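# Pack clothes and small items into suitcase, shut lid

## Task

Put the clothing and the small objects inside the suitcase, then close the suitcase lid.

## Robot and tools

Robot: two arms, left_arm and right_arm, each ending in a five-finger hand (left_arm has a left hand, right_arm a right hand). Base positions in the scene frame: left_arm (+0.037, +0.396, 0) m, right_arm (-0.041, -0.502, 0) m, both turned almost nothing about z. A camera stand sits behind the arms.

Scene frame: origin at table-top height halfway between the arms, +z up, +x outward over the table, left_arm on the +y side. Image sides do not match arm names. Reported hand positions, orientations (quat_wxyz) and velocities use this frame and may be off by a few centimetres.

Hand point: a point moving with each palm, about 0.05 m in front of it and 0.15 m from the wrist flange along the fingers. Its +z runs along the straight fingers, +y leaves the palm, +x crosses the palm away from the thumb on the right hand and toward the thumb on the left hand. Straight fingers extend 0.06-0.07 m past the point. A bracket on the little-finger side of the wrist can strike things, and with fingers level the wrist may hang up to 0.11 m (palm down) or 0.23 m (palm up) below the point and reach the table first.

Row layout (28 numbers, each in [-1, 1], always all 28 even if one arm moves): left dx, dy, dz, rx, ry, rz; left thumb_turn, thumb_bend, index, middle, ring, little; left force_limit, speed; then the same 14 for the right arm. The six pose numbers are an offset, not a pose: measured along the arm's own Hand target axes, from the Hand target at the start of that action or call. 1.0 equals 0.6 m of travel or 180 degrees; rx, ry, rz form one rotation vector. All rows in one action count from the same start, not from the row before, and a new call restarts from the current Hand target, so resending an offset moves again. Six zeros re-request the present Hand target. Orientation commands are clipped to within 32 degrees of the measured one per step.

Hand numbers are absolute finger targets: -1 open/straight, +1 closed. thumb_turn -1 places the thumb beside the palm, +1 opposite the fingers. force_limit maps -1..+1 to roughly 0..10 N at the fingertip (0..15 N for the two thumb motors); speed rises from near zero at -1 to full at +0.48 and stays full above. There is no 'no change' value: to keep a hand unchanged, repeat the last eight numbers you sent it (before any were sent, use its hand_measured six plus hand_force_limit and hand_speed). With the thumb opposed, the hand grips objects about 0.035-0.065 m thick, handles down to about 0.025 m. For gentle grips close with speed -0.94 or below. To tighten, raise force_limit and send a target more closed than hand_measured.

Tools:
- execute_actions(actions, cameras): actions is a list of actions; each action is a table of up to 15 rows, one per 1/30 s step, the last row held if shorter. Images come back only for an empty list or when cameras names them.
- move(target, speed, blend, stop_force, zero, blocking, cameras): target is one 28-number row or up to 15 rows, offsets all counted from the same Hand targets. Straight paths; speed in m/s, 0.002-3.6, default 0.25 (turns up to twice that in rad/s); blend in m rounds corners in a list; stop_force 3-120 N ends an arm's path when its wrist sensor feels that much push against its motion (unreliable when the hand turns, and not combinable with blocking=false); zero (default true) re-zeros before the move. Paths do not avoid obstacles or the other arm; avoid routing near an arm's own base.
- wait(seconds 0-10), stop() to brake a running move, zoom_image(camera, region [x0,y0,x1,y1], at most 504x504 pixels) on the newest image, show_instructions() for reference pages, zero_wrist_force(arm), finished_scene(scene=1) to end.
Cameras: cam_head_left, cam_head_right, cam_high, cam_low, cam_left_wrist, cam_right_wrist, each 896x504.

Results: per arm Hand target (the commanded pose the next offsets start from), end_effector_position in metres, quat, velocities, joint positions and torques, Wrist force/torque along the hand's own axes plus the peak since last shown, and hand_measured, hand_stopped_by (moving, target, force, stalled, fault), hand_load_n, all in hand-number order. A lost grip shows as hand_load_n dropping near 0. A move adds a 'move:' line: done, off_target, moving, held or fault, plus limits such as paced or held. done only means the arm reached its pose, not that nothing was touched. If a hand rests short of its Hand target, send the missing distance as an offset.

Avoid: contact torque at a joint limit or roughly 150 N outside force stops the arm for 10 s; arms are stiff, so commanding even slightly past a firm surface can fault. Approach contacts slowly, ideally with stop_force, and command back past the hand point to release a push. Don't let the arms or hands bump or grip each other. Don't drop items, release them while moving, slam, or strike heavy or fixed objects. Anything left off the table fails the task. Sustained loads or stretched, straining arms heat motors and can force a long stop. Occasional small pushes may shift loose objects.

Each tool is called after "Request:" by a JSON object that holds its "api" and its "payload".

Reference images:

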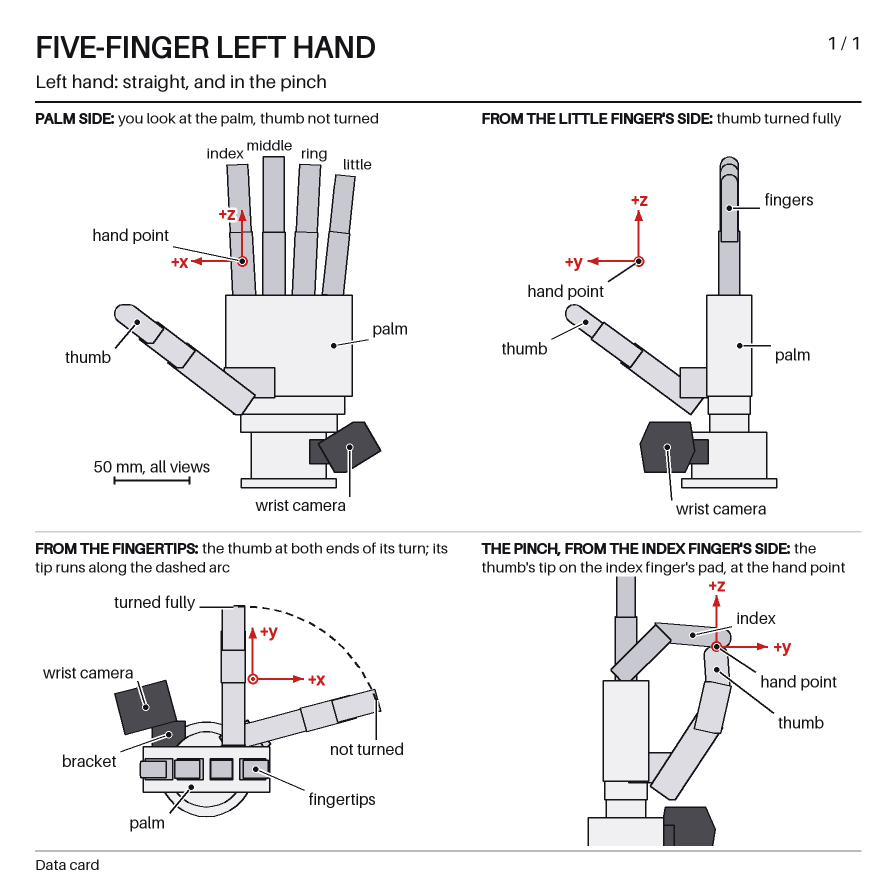

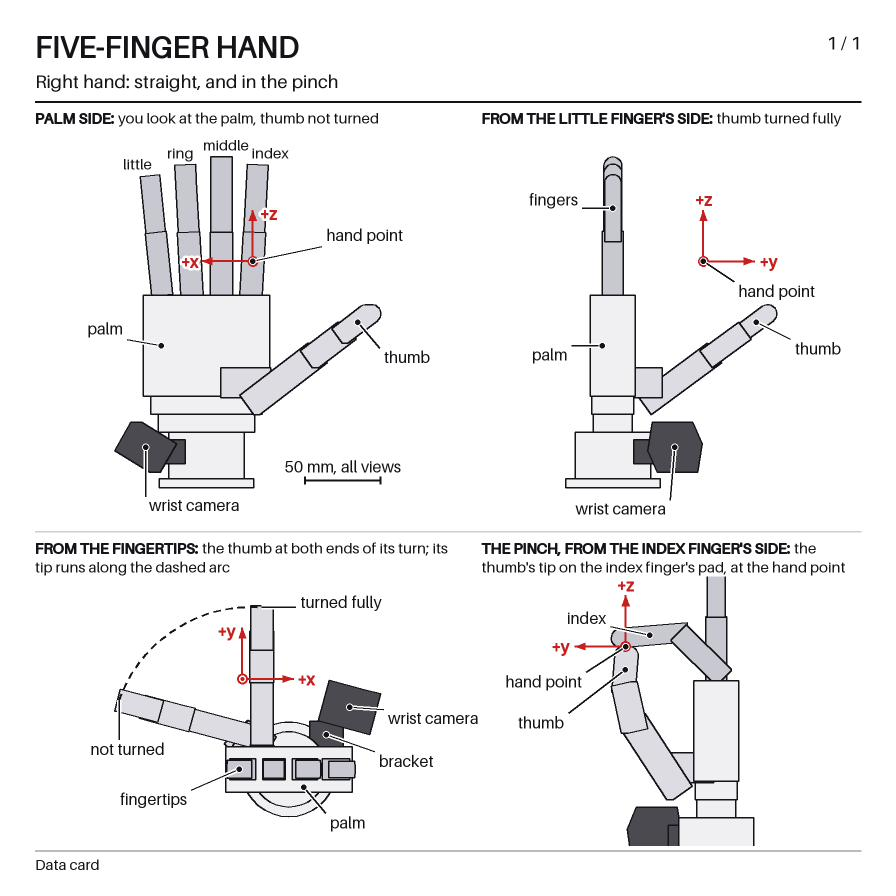

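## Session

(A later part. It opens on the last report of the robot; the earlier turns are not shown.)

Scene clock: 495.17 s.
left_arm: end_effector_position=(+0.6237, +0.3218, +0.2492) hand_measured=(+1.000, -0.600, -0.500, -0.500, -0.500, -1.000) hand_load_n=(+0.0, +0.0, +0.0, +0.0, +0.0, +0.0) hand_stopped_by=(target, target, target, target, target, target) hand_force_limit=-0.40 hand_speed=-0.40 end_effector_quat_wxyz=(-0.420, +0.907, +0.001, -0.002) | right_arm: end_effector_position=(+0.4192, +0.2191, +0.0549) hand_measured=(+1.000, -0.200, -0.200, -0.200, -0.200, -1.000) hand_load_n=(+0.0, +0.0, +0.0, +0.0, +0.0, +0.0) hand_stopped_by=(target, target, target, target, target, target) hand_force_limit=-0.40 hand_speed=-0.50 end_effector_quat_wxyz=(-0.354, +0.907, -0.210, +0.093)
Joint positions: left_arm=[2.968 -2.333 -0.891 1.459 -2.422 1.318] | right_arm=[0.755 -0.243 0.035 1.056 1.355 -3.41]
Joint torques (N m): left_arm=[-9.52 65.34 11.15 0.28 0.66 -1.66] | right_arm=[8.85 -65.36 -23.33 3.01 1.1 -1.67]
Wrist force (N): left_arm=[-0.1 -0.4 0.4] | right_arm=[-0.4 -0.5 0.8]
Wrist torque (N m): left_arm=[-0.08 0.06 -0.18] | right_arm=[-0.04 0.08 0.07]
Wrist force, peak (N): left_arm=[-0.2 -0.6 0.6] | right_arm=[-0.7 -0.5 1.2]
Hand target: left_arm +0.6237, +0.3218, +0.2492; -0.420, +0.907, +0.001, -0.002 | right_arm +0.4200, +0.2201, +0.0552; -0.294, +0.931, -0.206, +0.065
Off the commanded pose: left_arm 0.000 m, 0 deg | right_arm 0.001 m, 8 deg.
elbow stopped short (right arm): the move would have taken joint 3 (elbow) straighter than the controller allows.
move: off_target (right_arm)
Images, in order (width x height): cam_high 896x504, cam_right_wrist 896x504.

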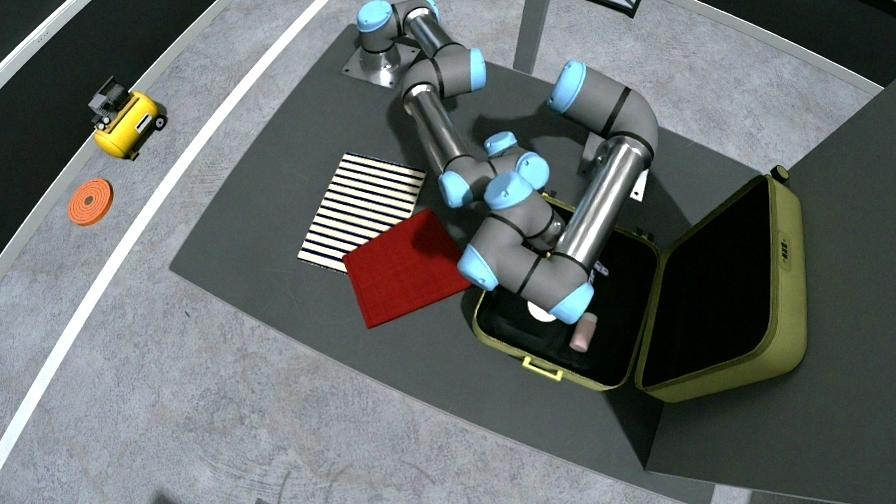

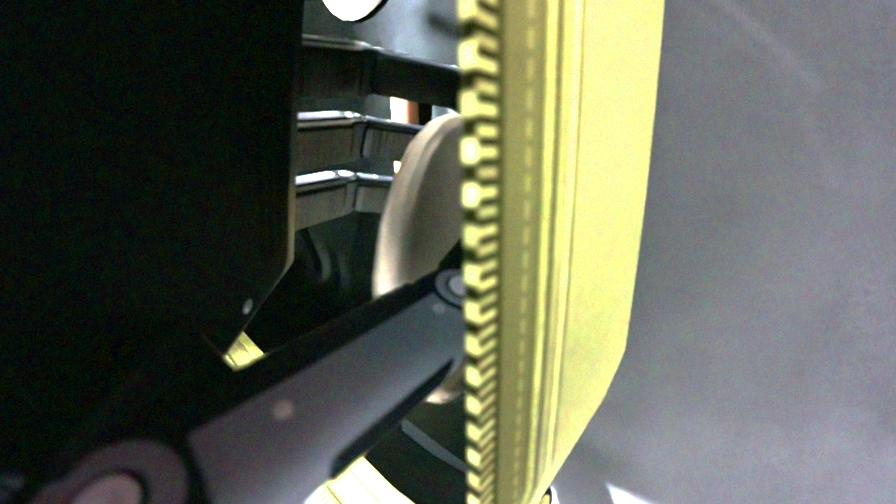

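Request:
{"api": "move", "payload": {"target": [[0,0,0,0,0,0,1,-0.6,-0.5,-0.5,-0.5,-1,-0.4,-0.4,0,-0.1864,-0.2662,0,0,0,1,-0.2,-0.2,-0.2,-0.2,-1,-0.4,-0.5]], "speed": 0.12, "cameras": ["cam_right_wrist","cam_high","cam_left_wrist"]}}

Scene clock: 498.10 s.
left_arm: end_effector_position=(+0.6237, +0.3218, +0.2492) hand_measured=(+1.000, -0.600, -0.500, -0.500, -0.500, -1.000) hand_load_n=(+0.0, +0.0, +0.0, +0.0, +0.0, +0.0) hand_stopped_by=(target, target, target, target, target, target) hand_force_limit=-0.40 hand_speed=-0.40 end_effector_quat_wxyz=(-0.420, +0.907, +0.001, -0.002) | right_arm: end_effector_position=(+0.4193, +0.2190, +0.2496) hand_measured=(+1.000, -0.200, -0.200, -0.200, -0.200, -1.000) hand_load_n=(+0.0, +0.0, +0.0, +0.0, +0.0, +0.0) hand_stopped_by=(target, target, target, target, target, target) hand_force_limit=-0.40 hand_speed=-0.50 end_effector_quat_wxyz=(-0.445, +0.861, -0.212, +0.128)
Joint positions: left_arm=[2.968 -2.333 -0.891 1.459 -2.422 1.318] | right_arm=[0.744 -0.475 0.035 1.068 1.331 -3.352]
Joint torques (N m): left_arm=[-9.81 65.18 11.22 0.29 0.62 -1.5] | right_arm=[-8.86 -46.89 -20.94 2.09 -1.59 -0.24]
Wrist force (N): left_arm=[-0.2 -0.7 0.5] | right_arm=[-0.6 -0.6 1.2]
Wrist torque (N m): left_arm=[-0.13 0.07 -0.18] | right_arm=[-0.07 0.12 0.00]
Wrist force, peak (N): left_arm=[-0.3 -0.7 0.5] | right_arm=[-0.5 0.5 1.9]
Hand target: left_arm +0.6237, +0.3218, +0.2492; -0.420, +0.907, +0.001, -0.002 | right_arm +0.4200, +0.2199, +0.2502; -0.294, +0.931, -0.206, +0.065
Off the commanded pose: left_arm 0.000 m, 0 deg | right_arm 0.001 m, 20 deg.
elbow stopped short (right arm): the move would have taken joint 3 (elbow) straighter than the controller allows.
move: off_target (right_arm)
Images, in order (width x height): cam_high 896x504, cam_left_wrist 896x504, cam_right_wrist 896x504.

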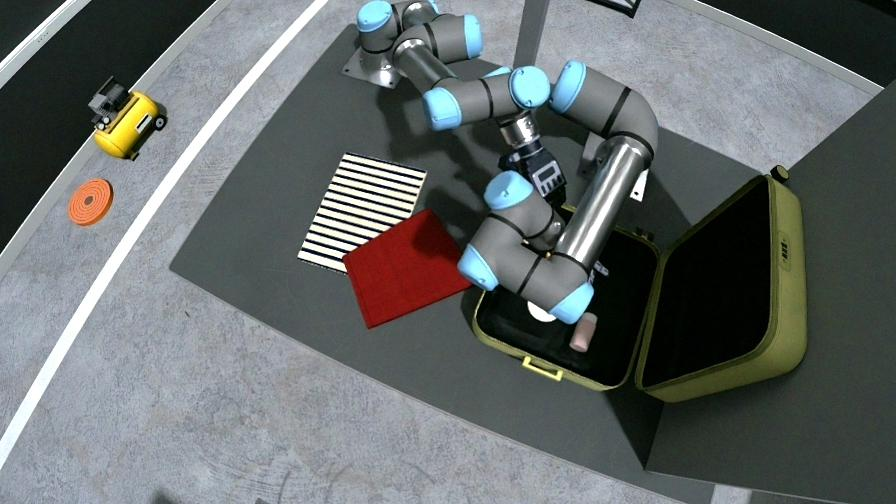

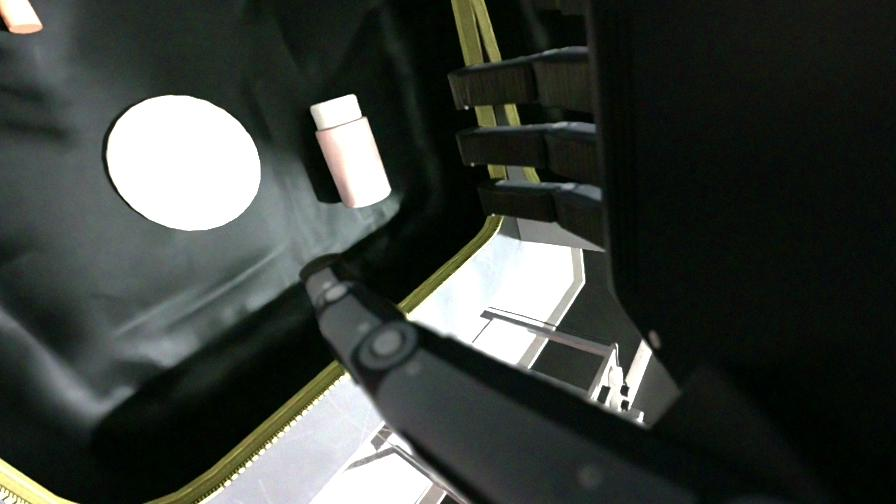

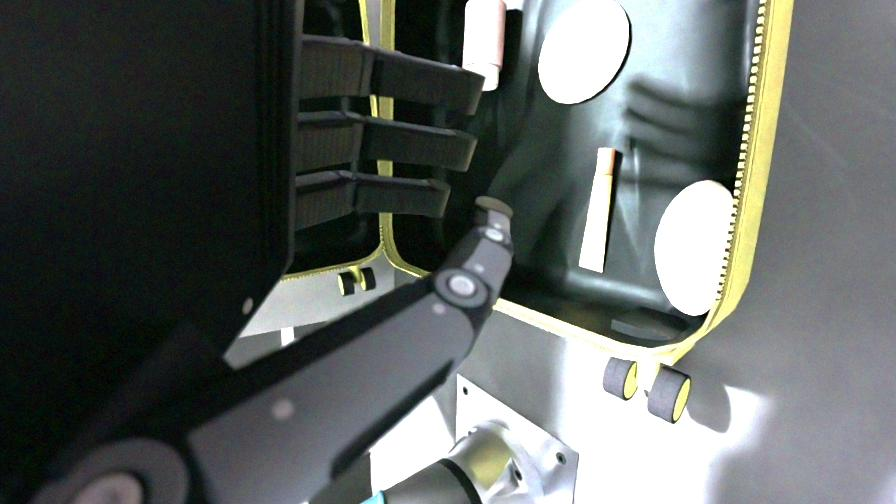

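Request:
{"api": "move", "payload": {"target": [[0,0,0,0,0,0,1,-0.6,-0.5,-0.5,-0.5,-1,-0.4,-0.4,0.0492,0.2648,-0.2872,0.0538,0.1251,0.1491,1,-0.2,-0.2,-0.2,-0.2,-1,-0.4,-0.5],[0,0,0,0,0,0,1,-0.6,-0.5,-0.5,-0.5,-1,-0.4,-0.4,0.0340,0.6460,-0.7168,0.0495,0.2324,0.2770,1,-0.2,-0.2,-0.2,-0.2,-1,-0.4,-0.5]], "speed": 0.3, "blend": [0.05,0], "cameras": ["all"]}}

Scene clock: 504.67 s.
left_arm: end_effector_position=(+0.6237, +0.3218, +0.2492) hand_measured=(+1.000, -0.600, -0.500, -0.500, -0.500, -1.000) hand_load_n=(+0.0, +0.0, +0.0, +0.0, +0.0, +0.0) hand_stopped_by=(target, target, target, target, target, target) hand_force_limit=-0.40 hand_speed=-0.40 end_effector_quat_wxyz=(-0.420, +0.907, +0.001, -0.002) | right_arm: end_effector_position=(+0.2003, -0.3002, +0.3797) hand_measured=(+1.000, -0.200, -0.200, -0.200, -0.200, -1.000) hand_load_n=(+0.0, +0.0, +0.0, +0.0, +0.0, -0.5) hand_stopped_by=(target, target, target, target, target, target) hand_force_limit=-0.40 hand_speed=-0.50 end_effector_quat_wxyz=(-0.271, +0.653, -0.653, +0.270)
Joint positions: left_arm=[2.968 -2.333 -0.891 1.459 -2.422 1.318] | right_arm=[0.275 -1.941 1.658 1.089 1.771 -2.936]
Joint torques (N m): left_arm=[-9.86 65.04 11.08 0.16 0.66 -1.2] | right_arm=[-10.31 -11.87 -19.88 2.46 1.61 0.47]
Wrist force (N): left_arm=[-0.3 -0.6 0.5] | right_arm=[-0.7 -0.4 0.8]
Wrist torque (N m): left_arm=[-0.13 0.08 -0.19] | right_arm=[-0.04 0.12 0.04]
Wrist force, peak (N): left_arm=[-0.2 -0.8 0.5] | right_arm=[-0.8 -1.9 2.9]
Hand target: left_arm +0.6237, +0.3218, +0.2492; -0.420, +0.907, +0.001, -0.002 | right_arm +0.2002, -0.3003, +0.3797; -0.271, +0.653, -0.653, +0.270
Off the commanded pose: left_arm 0.000 m, 0 deg | right_arm 0.000 m, 0 deg.
move: done

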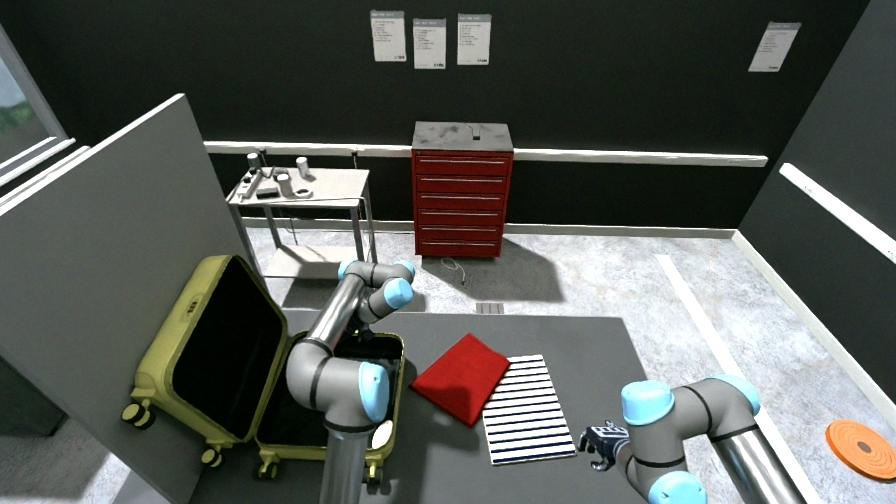

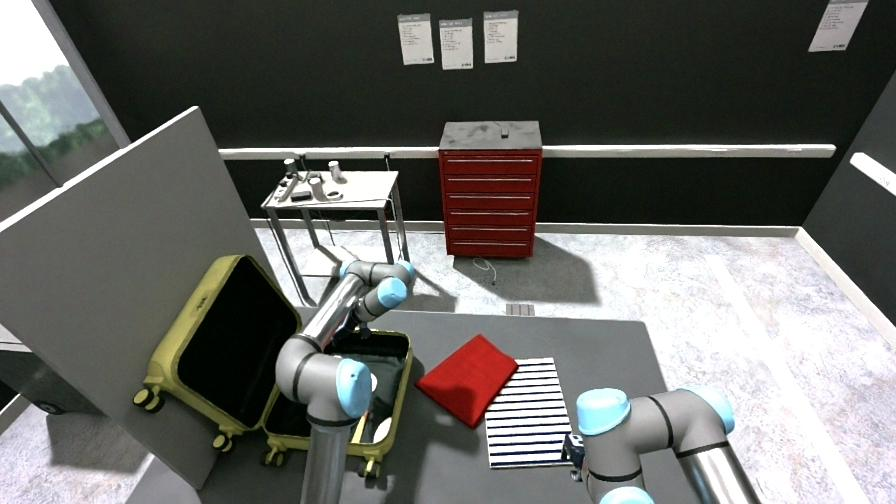

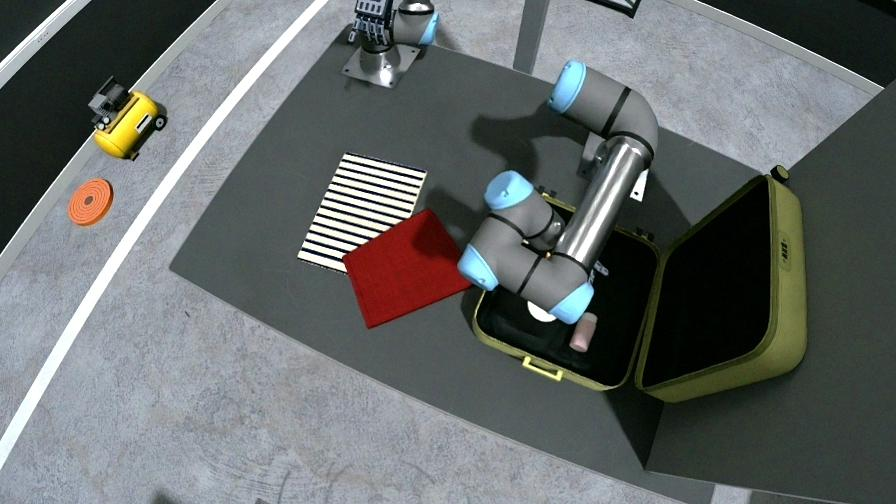

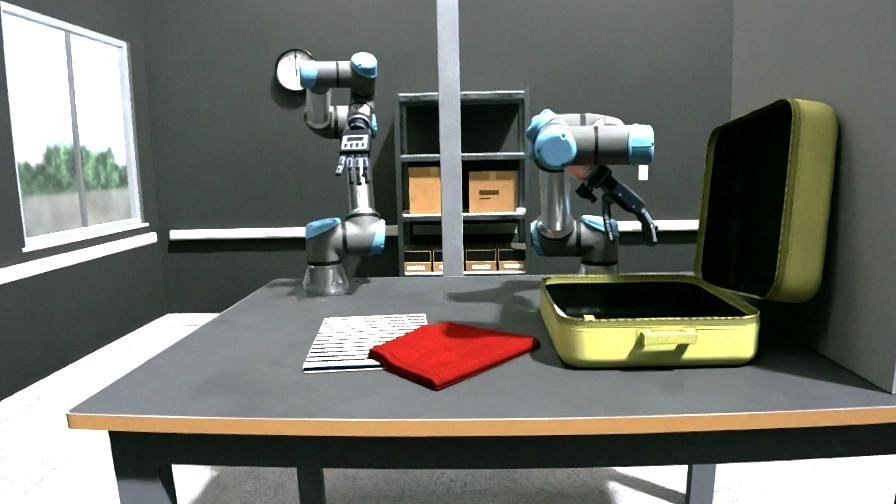

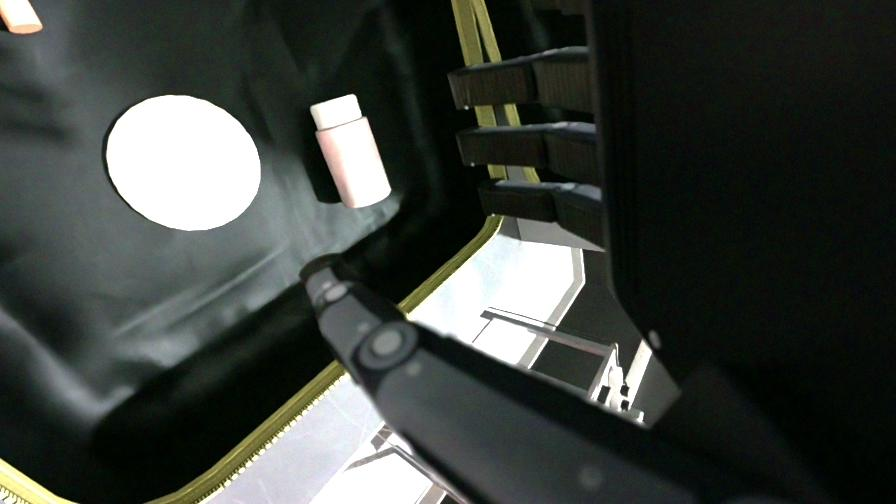

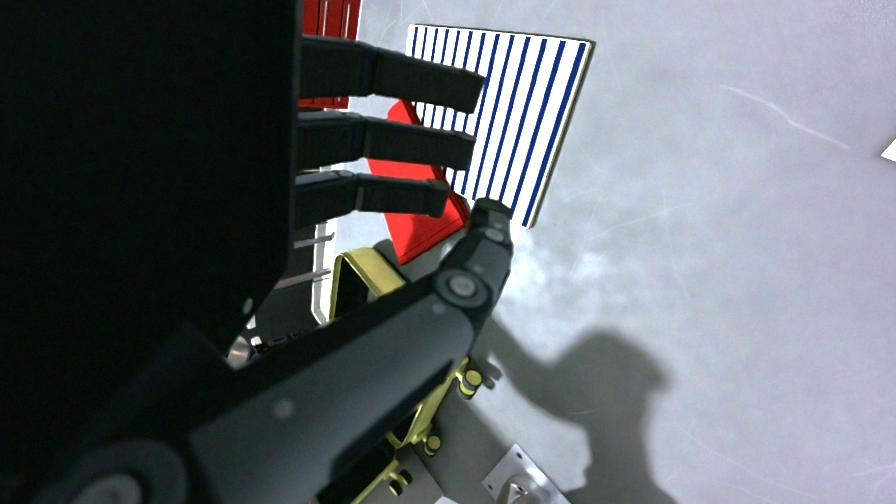

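Request:
{"api": "zoom_image", "payload": {"camera": "cam_low", "region": [290, 290, 570, 410]}}

Request:
{"api": "zoom_image", "payload": {"camera": "cam_high", "region": [280, 140, 500, 340]}}

Scaled by 1.800.

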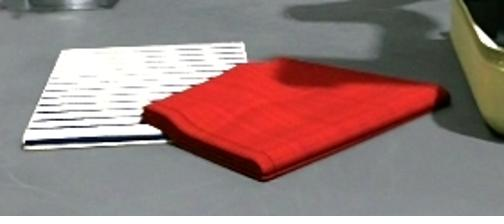

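Scaled by 2.291.

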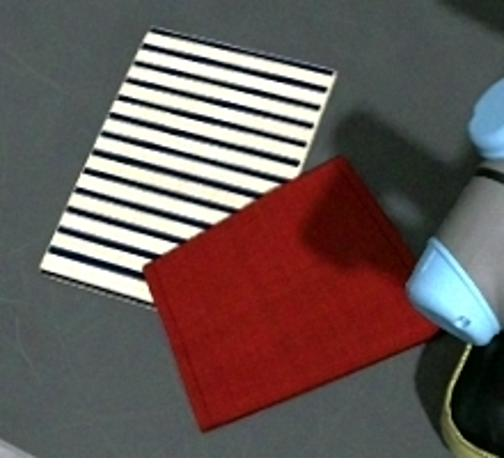

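Request:
{"api": "move", "payload": {"target": [[-0.1228,0.1193,-0.2738,0,0.2553,0.2143,1,-0.6,-0.5,-0.5,-0.5,-1,-0.4,-0.4,0,0,0,0,0,0,1,-0.2,-0.2,-0.2,-0.2,-1,-0.4,-0.5],[-0.0562,0.3975,-0.4755,-0.0156,0.5163,0.4733,1,-0.6,-0.5,-0.5,-0.5,-1,-0.4,-0.4,0,0,0,0,0,0,1,-0.2,-0.2,-0.2,-0.2,-1,-0.4,-0.5]], "speed": 0.25, "blend": [0.05,0], "cameras": ["all"]}}

Scene clock: 520.07 s.
left_arm: end_effector_position=(+0.5912, -0.0502, +0.2518) hand_measured=(+1.000, -0.600, -0.500, -0.500, -0.500, -1.000) hand_load_n=(+0.0, +0.0, +0.0, +0.0, +0.0, +0.0) hand_stopped_by=(target, target, target, target, target, target) hand_force_limit=-0.40 hand_speed=-0.40 end_effector_quat_wxyz=(+0.172, -0.421, +0.822, -0.342) | right_arm: end_effector_position=(+0.2002, -0.3003, +0.3797) hand_measured=(+1.000, -0.200, -0.200, -0.200, -0.200, -1.000) hand_load_n=(+0.0, +0.0, +0.0, +0.0, +0.0, -0.5) hand_stopped_by=(target, target, target, target, target, target) hand_force_limit=-0.40 hand_speed=-0.50 end_effector_quat_wxyz=(-0.271, +0.653, -0.653, +0.270)
Joint positions: left_arm=[2.729 -2.173 -0.897 2.272 -1.408 3.298] | right_arm=[0.275 -1.942 1.658 1.089 1.771 -2.936]
Joint torques (N m): left_arm=[-1.14 53.85 22.14 1.74 1.54 0.23] | right_arm=[-11.04 -12.13 -13.7 3.03 -1.82 -1.87]
Wrist force (N): left_arm=[-0.2 -0.4 -0.2] | right_arm=[-0.8 -0.5 0.8]
Wrist torque (N m): left_arm=[-0.01 -0.02 -0.19] | right_arm=[-0.06 0.13 0.03]
Wrist force, peak (N): left_arm=[0.4 -0.9 1.1] | right_arm=[-0.9 -0.7 1.1]
Hand target: left_arm +0.5912, -0.0502, +0.2519; +0.172, -0.421, +0.822, -0.342 | right_arm +0.2002, -0.3003, +0.3797; -0.271, +0.653, -0.653, +0.270
Off the commanded pose: left_arm 0.000 m, 0 deg | right_arm 0.000 m, 0 deg.
move: done

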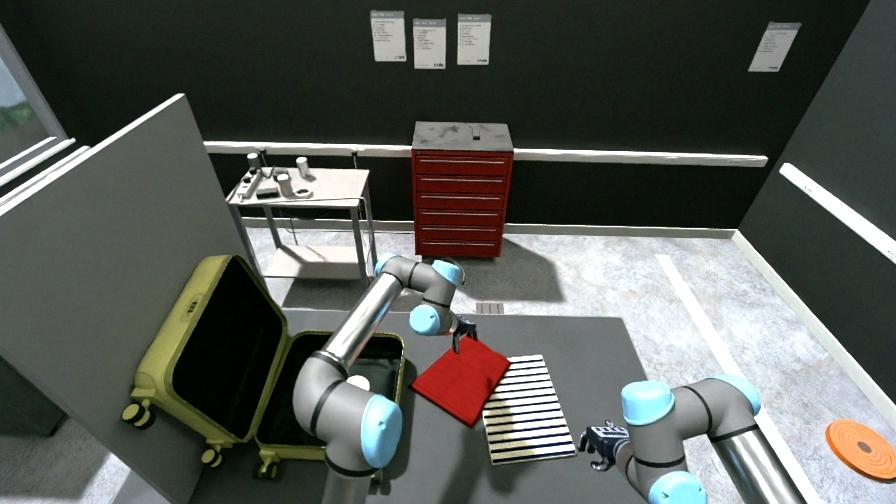

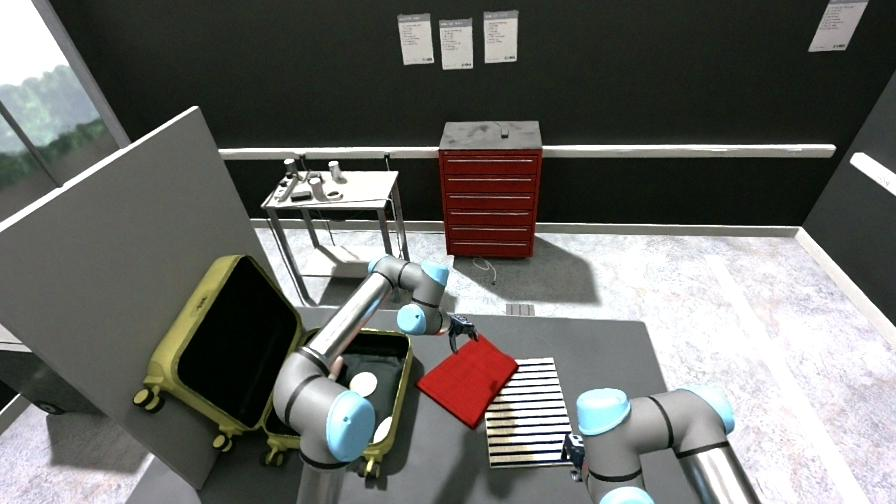

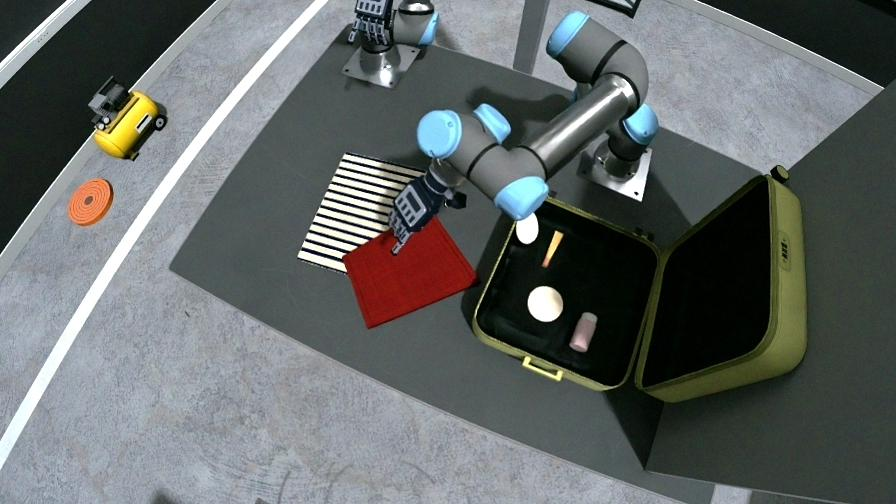

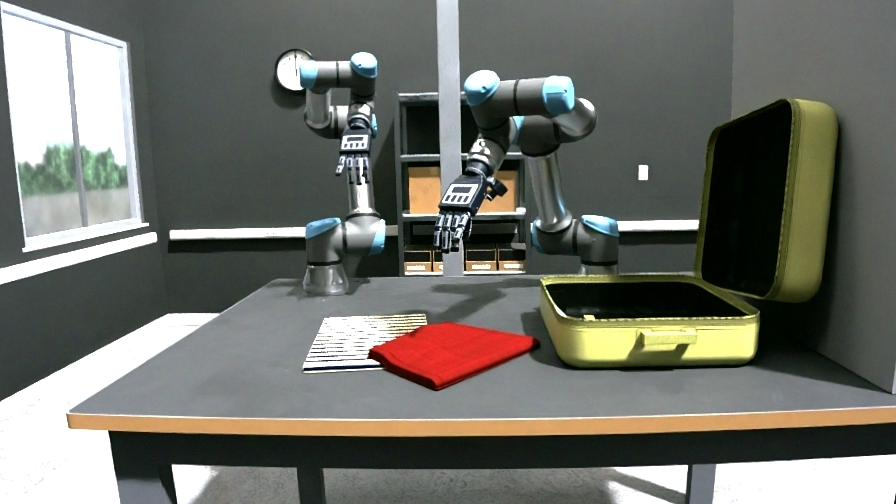

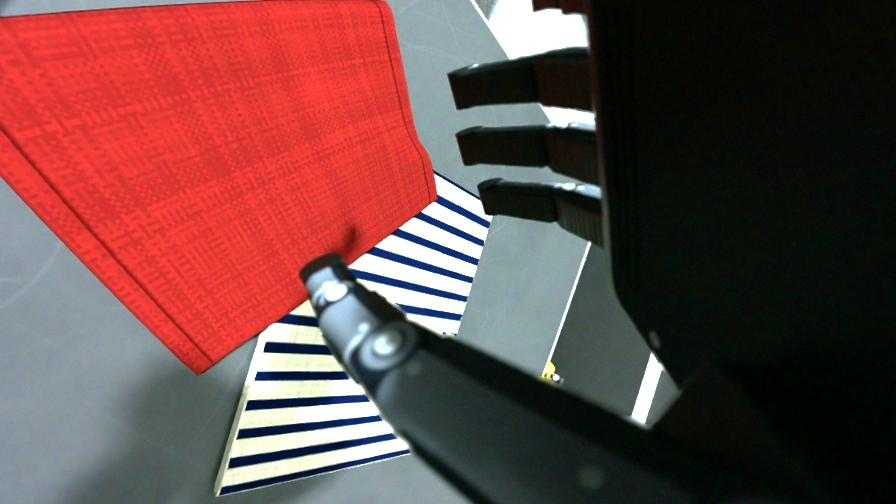

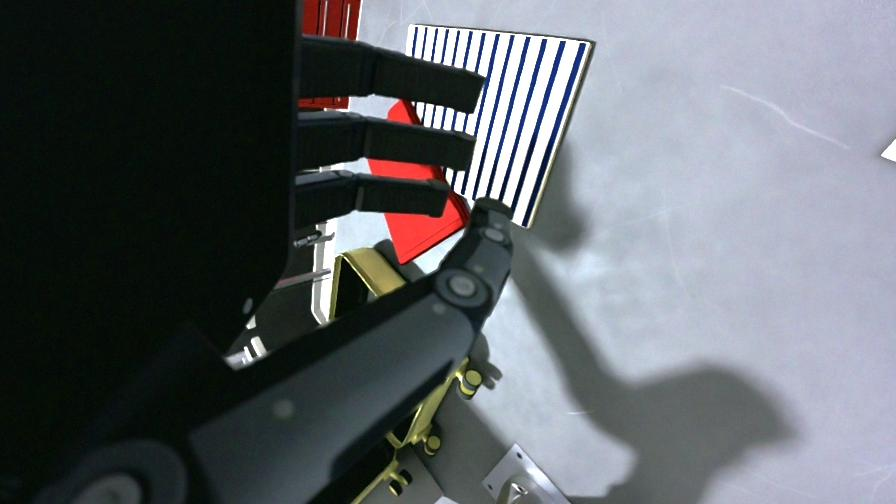

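Request:
{"api": "move", "payload": {"target": [[0.0455,0.2145,0.2375,0.0167,0,0,1,-1,-1,-1,-1,-1,-0.4,-0.4,0,0,0,0,0,0,1,-0.2,-0.2,-0.2,-0.2,-1,-0.4,-0.5]], "speed": 0.15, "cameras": ["cam_left_wrist","cam_low"]}}

Scene clock: 524.57 s.
left_arm: end_effector_position=(+0.5826, -0.0790, +0.0602) hand_measured=(+1.000, -1.000, -1.000, -1.000, -1.000, -1.000) hand_load_n=(+0.0, +0.0, +0.0, +0.0, +0.0, +0.0) hand_stopped_by=(target, target, target, target, target, target) hand_force_limit=-0.40 hand_speed=-0.40 end_effector_quat_wxyz=(+0.183, -0.417, +0.813, -0.364) | right_arm: end_effector_position=(+0.2002, -0.3003, +0.3797) hand_measured=(+1.000, -0.200, -0.200, -0.200, -0.200, -1.000) hand_load_n=(+0.0, +0.0, +0.0, +0.0, +0.0, +0.0) hand_stopped_by=(target, target, target, target, target, target) hand_force_limit=-0.40 hand_speed=-0.50 end_effector_quat_wxyz=(-0.271, +0.653, -0.653, +0.270)
Joint positions: left_arm=[2.68 -2.243 -1.289 2.792 -1.436 3.256] | right_arm=[0.275 -1.942 1.658 1.089 1.771 -2.936]
Joint torques (N m): left_arm=[12.79 60.29 15.57 1.71 1.56 2.67] | right_arm=[-9.68 -11.69 -12.51 3.11 -1.56 -1.92]
Wrist force (N): left_arm=[0.1 -0.5 -0.1] | right_arm=[-0.6 -0.6 0.9]
Wrist torque (N m): left_arm=[-0.06 -0.13 -0.14] | right_arm=[-0.08 0.10 0.04]
Wrist force, peak (N): left_arm=[-0.3 -1.7 -1.2] | right_arm=[-0.9 -0.5 0.9]
Hand target: left_arm +0.5827, -0.0790, +0.0603; +0.183, -0.417, +0.813, -0.364 | right_arm +0.2002, -0.3003, +0.3797; -0.271, +0.653, -0.653, +0.270
Off the commanded pose: left_arm 0.000 m, 0 deg | right_arm 0.000 m, 0 deg.
move: done
Images, in order (width x height): cam_low 896x504, cam_left_wrist 896x504.

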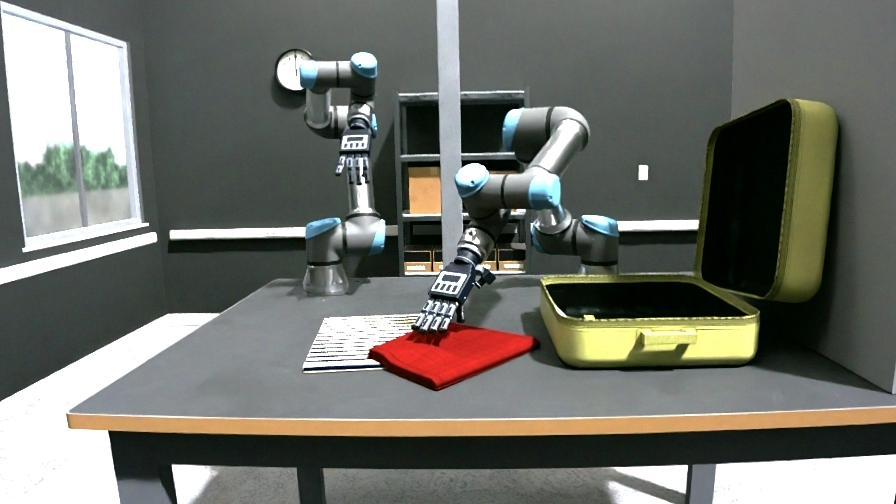

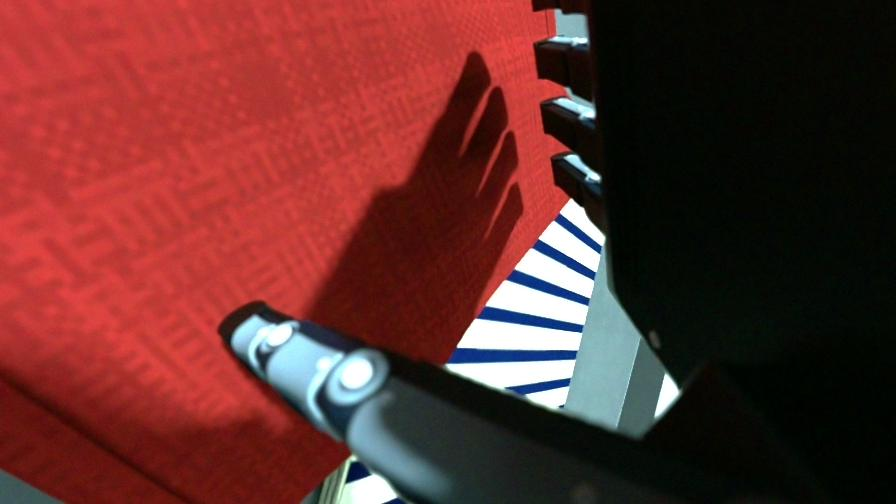

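Request:
{"api": "move", "payload": {"target": [[0,0.0495,0.0446,0,0,0,1,-1,-1,-1,-1,-1,-0.4,-0.4,0,0,0,0,0,0,1,-0.2,-0.2,-0.2,-0.2,-1,-0.4,-0.5]], "speed": 0.02, "stop_force": 3, "cameras": ["cam_left_wrist"]}}

Scene clock: 528.17 s.
left_arm: end_effector_position=(+0.5826, -0.0791, +0.0330) hand_measured=(+1.000, -1.000, -1.000, -1.000, -1.000, -1.000) hand_load_n=(+0.0, +0.0, +0.0, +0.0, +0.0, +0.0) hand_stopped_by=(target, target, target, target, target, target) hand_force_limit=-0.40 hand_speed=-0.40 end_effector_quat_wxyz=(+0.183, -0.417, +0.813, -0.364) | right_arm: end_effector_position=(+0.2002, -0.3003, +0.3797) hand_measured=(+1.000, -0.200, -0.200, -0.200, -0.200, -1.000) hand_load_n=(+0.0, +0.0, +0.0, +0.0, +0.0, +0.0) hand_stopped_by=(target, target, target, target, target, target) hand_force_limit=-0.40 hand_speed=-0.50 end_effector_quat_wxyz=(-0.271, +0.653, -0.653, +0.270)
Joint positions: left_arm=[2.68 -2.27 -1.318 2.848 -1.437 3.256] | right_arm=[0.275 -1.942 1.658 1.089 1.771 -2.936]
Joint torques (N m): left_arm=[-7.21 61.28 22.06 0.84 -1.59 -2.07] | right_arm=[-9.48 -11.89 -13.06 3.09 -1.29 -1.88]
Wrist force (N): left_arm=[0.1 -3.1 -2.4] | right_arm=[-1.0 -0.5 0.7]
Wrist torque (N m): left_arm=[0.02 -0.14 -0.08] | right_arm=[-0.05 0.16 0.03]
Wrist force, peak (N): left_arm=[0.2 -3.6 -2.9] | right_arm=[-1.1 -0.5 0.9]
Hand target: left_arm +0.5826, -0.0791, +0.0330; +0.183, -0.417, +0.813, -0.364 (not the last commanded pose) | right_arm +0.2002, -0.3003, +0.3797; -0.271, +0.653, -0.653, +0.270
Off the commanded pose: left_arm 0.013 m, 0 deg | right_arm 0.000 m, 0 deg.
move: contact (left_arm)
Images, in order (width x height): cam_left_wrist 896x504.

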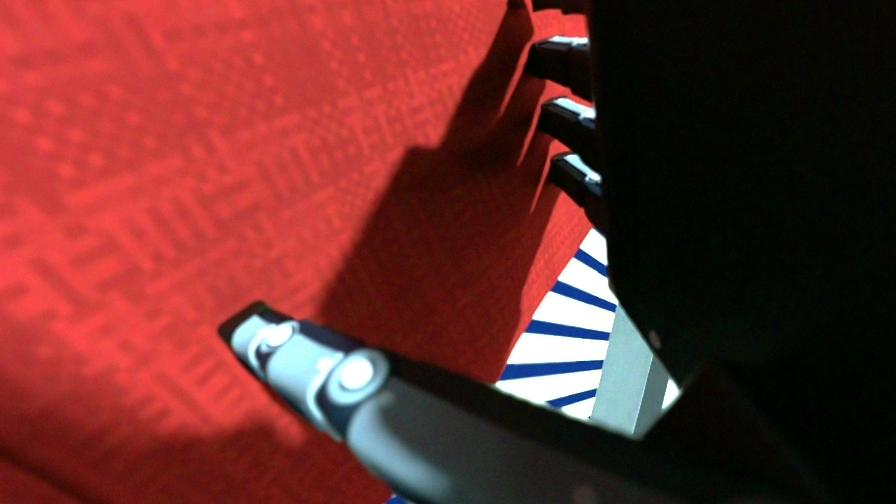

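Request:
{"api": "move", "payload": {"target": [[0,0,0,0,0,0,1,-0.6,-0.6,-0.6,-0.6,-0.6,0,-0.7,0,0,0,0,0,0,1,-0.2,-0.2,-0.2,-0.2,-1,-0.4,-0.5]], "speed": 0.02, "cameras": ["cam_left_wrist"]}}

Scene clock: 531.40 s.
left_arm: end_effector_position=(+0.5827, -0.0791, +0.0331) hand_measured=(+1.000, -0.600, -0.810, -0.866, -0.616, -0.600) hand_load_n=(+0.5, +0.5, +4.0, +1.5, +5.0, +0.0) hand_stopped_by=(target, target, force, force, force, target) hand_force_limit=0.00 hand_speed=-0.70 end_effector_quat_wxyz=(+0.183, -0.417, +0.813, -0.364) | right_arm: end_effector_position=(+0.2002, -0.3003, +0.3797) hand_measured=(+1.000, -0.200, -0.200, -0.200, -0.200, -1.000) hand_load_n=(+0.0, +0.5, +0.0, +0.0, +0.0, +0.0) hand_stopped_by=(target, target, target, target, target, target) hand_force_limit=-0.40 hand_speed=-0.50 end_effector_quat_wxyz=(-0.271, +0.653, -0.653, +0.270)
Joint positions: left_arm=[2.68 -2.27 -1.318 2.848 -1.437 3.256] | right_arm=[0.275 -1.942 1.658 1.089 1.771 -2.936]
Joint torques (N m): left_arm=[2.26 31.51 7.18 -5.23 -0.37 -0.79] | right_arm=[-8.4 -11.54 -14.02 3.12 -1.13 -1.95]
Wrist force (N): left_arm=[-0.9 -13.7 -7.0] | right_arm=[-0.6 -0.5 0.9]
Wrist torque (N m): left_arm=[0.64 -0.33 0.13] | right_arm=[-0.06 0.11 0.04]
Wrist force, peak (N): left_arm=[-0.9 -15.0 -8.3] | right_arm=[-1.0 -0.6 1.0]
Hand target: left_arm +0.5826, -0.0791, +0.0330; +0.183, -0.417, +0.813, -0.364 | right_arm +0.2002, -0.3003, +0.3797; -0.271, +0.653, -0.653, +0.270
Off the commanded pose: left_arm 0.000 m, 0 deg | right_arm 0.000 m, 0 deg.
move: done
Images, in order (width x height): cam_left_wrist 896x504.

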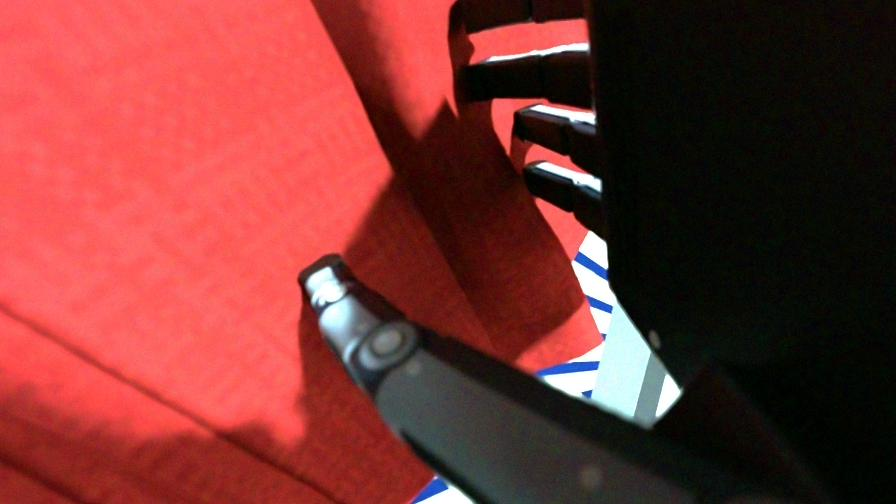

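Request:
{"api": "move", "payload": {"target": [[0,-0.0025,-0.0022,0.028,0,0,1,-0.4,-0.35,-0.35,-0.35,-0.35,0.2,-0.7,0,0,0,0,0,0,1,-0.2,-0.2,-0.2,-0.2,-1,-0.4,-0.5]], "speed": 0.03, "cameras": ["cam_left_wrist","cam_low"]}}

Scene clock: 534.53 s.
left_arm: end_effector_position=(+0.5827, -0.0791, +0.0352) hand_measured=(+1.000, -0.400, -0.758, -0.732, -0.454, -0.350) hand_load_n=(+0.0, +0.0, +0.5, +2.0, +2.5, +0.0) hand_stopped_by=(target, target, force, force, force, target) hand_force_limit=0.20 hand_speed=-0.70 end_effector_quat_wxyz=(+0.201, -0.408, +0.796, -0.399) end_effector_velocity=(+0.000, +0.001, +0.000) end_effector_angular_velocity=(+0.002, +0.004, +0.001) | right_arm: end_effector_position=(+0.2002, -0.3003, +0.3797) hand_measured=(+1.000, -0.200, -0.200, -0.200, -0.200, -1.000) hand_load_n=(+0.0, +0.0, +0.0, +0.0, +0.0, +0.0) hand_stopped_by=(target, target, target, target, target, target) hand_force_limit=-0.40 hand_speed=-0.50 end_effector_quat_wxyz=(-0.271, +0.653, -0.653, +0.270)
Joint positions: left_arm=[2.685 -2.223 -1.418 2.989 -1.422 3.247] | right_arm=[0.275 -1.942 1.658 1.089 1.771 -2.936]
Joint velocities: left_arm=[0.002 0 0.002 -0.006 0 0] | right_arm=[within noise]
Joint torques (N m): left_arm=[8.71 32.03 20.75 -3.87 0.46 -1.48] | right_arm=[-8.94 -12.43 -13.18 3.25 -0.95 -1.98]
Wrist force (N): left_arm=[0.0 -7.9 -3.3] | right_arm=[-0.9 -0.6 0.6]
Wrist torque (N m): left_arm=[0.14 -0.22 0.02] | right_arm=[-0.05 0.15 0.03]
Wrist force, peak (N): left_arm=[-1.1 -22.0 -10.7] | right_arm=[-0.8 -0.6 1.1]
Hand target: left_arm +0.5827, -0.0791, +0.0350; +0.201, -0.408, +0.796, -0.399 | right_arm +0.2002, -0.3003, +0.3797; -0.271, +0.653, -0.653, +0.270
Off the commanded pose: left_arm 0.000 m, 0 deg | right_arm 0.000 m, 0 deg.
move: done
Images, in order (width x height): cam_low 896x504, cam_left_wrist 896x504.

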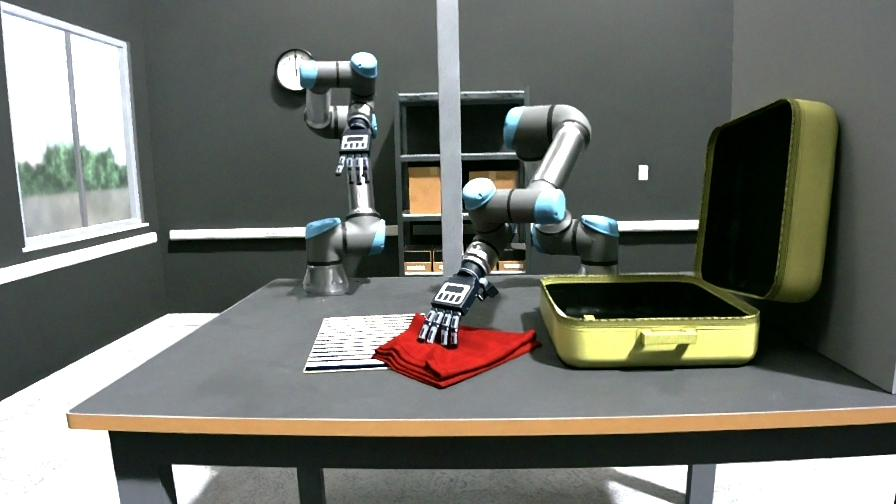

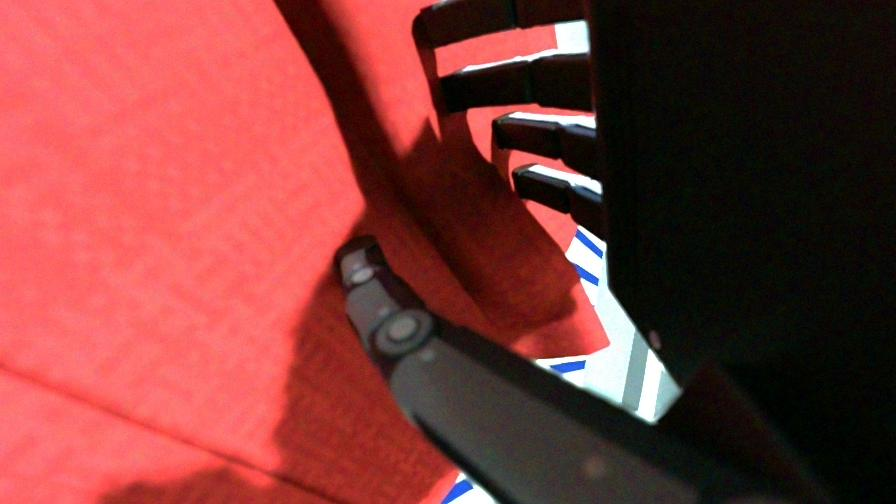

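Request:
{"api": "move", "payload": {"target": [[0,-0.004,-0.003,0.028,0,0,1,-0.2,-0.2,-0.2,-0.2,-0.2,0.3,-0.7,0,0,0,0,0,0,1,-0.2,-0.2,-0.2,-0.2,-1,-0.4,-0.5]], "speed": 0.03, "cameras": ["cam_left_wrist","cam_low"]}}

Scene clock: 537.30 s.
left_arm: end_effector_position=(+0.5827, -0.0791, +0.0381) hand_measured=(+1.000, -0.200, -0.200, -0.202, -0.200, -0.200) hand_load_n=(+0.0, +0.5, +1.5, +2.0, +0.0, +0.0) hand_stopped_by=(target, target, target, target, target, target) hand_force_limit=0.30 hand_speed=-0.70 end_effector_quat_wxyz=(+0.219, -0.399, +0.778, -0.434) end_effector_velocity=(+0.000, +0.001, +0.001) end_effector_angular_velocity=(+0.001, +0.002, +0.000) | right_arm: end_effector_position=(+0.2002, -0.3003, +0.3797) hand_measured=(+1.000, -0.200, -0.200, -0.200, -0.200, -1.000) hand_load_n=(+0.0, +0.0, +0.0, +0.0, +0.0, +0.0) hand_stopped_by=(target, target, target, target, target, target) hand_force_limit=-0.40 hand_speed=-0.50 end_effector_quat_wxyz=(-0.271, +0.653, -0.653, +0.270)
Joint positions: left_arm=[2.691 -2.181 -1.512 3.129 -1.409 3.237] | right_arm=[0.275 -1.942 1.658 1.089 1.771 -2.936]
Joint velocities: left_arm=[0.001 0.001 0.002 -0.005 0.001 0] | right_arm=[within noise]
Joint torques (N m): left_arm=[8.55 31.97 18.77 -3.81 0.76 -1.29] | right_arm=[-7.61 -11.55 -12.85 2.99 -0.95 -1.9]
Wrist force (N): left_arm=[-1.4 -8.4 -2.5] | right_arm=[-1.0 -0.7 0.8]
Wrist torque (N m): left_arm=[0.06 -0.11 -0.06] | right_arm=[-0.07 0.16 0.02]
Wrist force, peak (N): left_arm=[-1.9 -16.7 -8.6] | right_arm=[-0.9 -0.8 0.9]
Hand target: left_arm +0.5827, -0.0791, +0.0380; +0.219, -0.399, +0.778, -0.434 | right_arm +0.2002, -0.3003, +0.3797; -0.271, +0.653, -0.653, +0.270
Off the commanded pose: left_arm 0.000 m, 0 deg | right_arm 0.000 m, 0 deg.
move: done
Images, in order (width x height): cam_low 896x504, cam_left_wrist 896x504.

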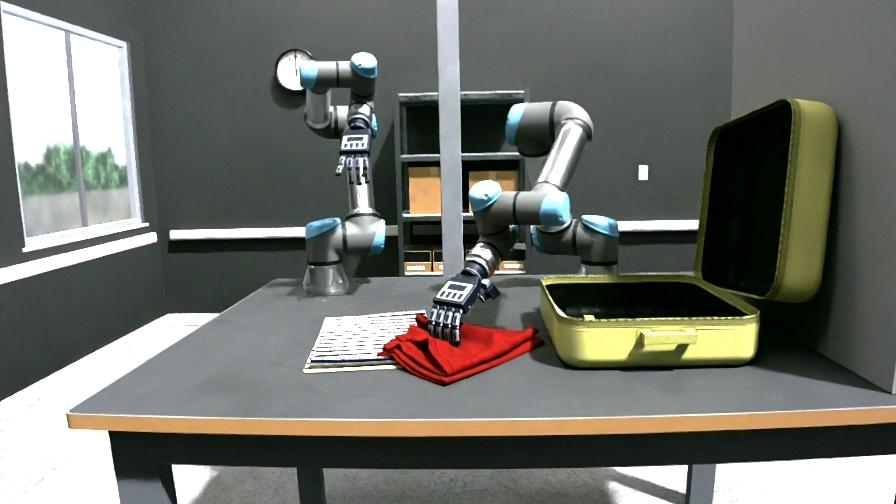

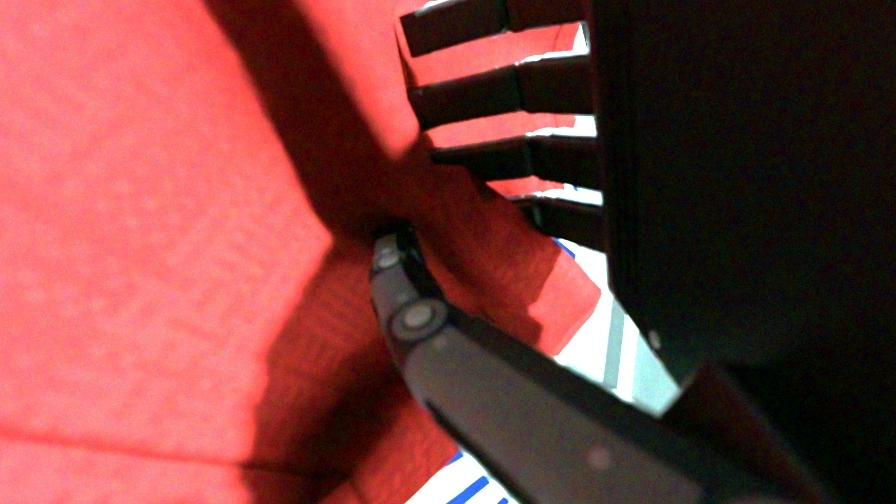

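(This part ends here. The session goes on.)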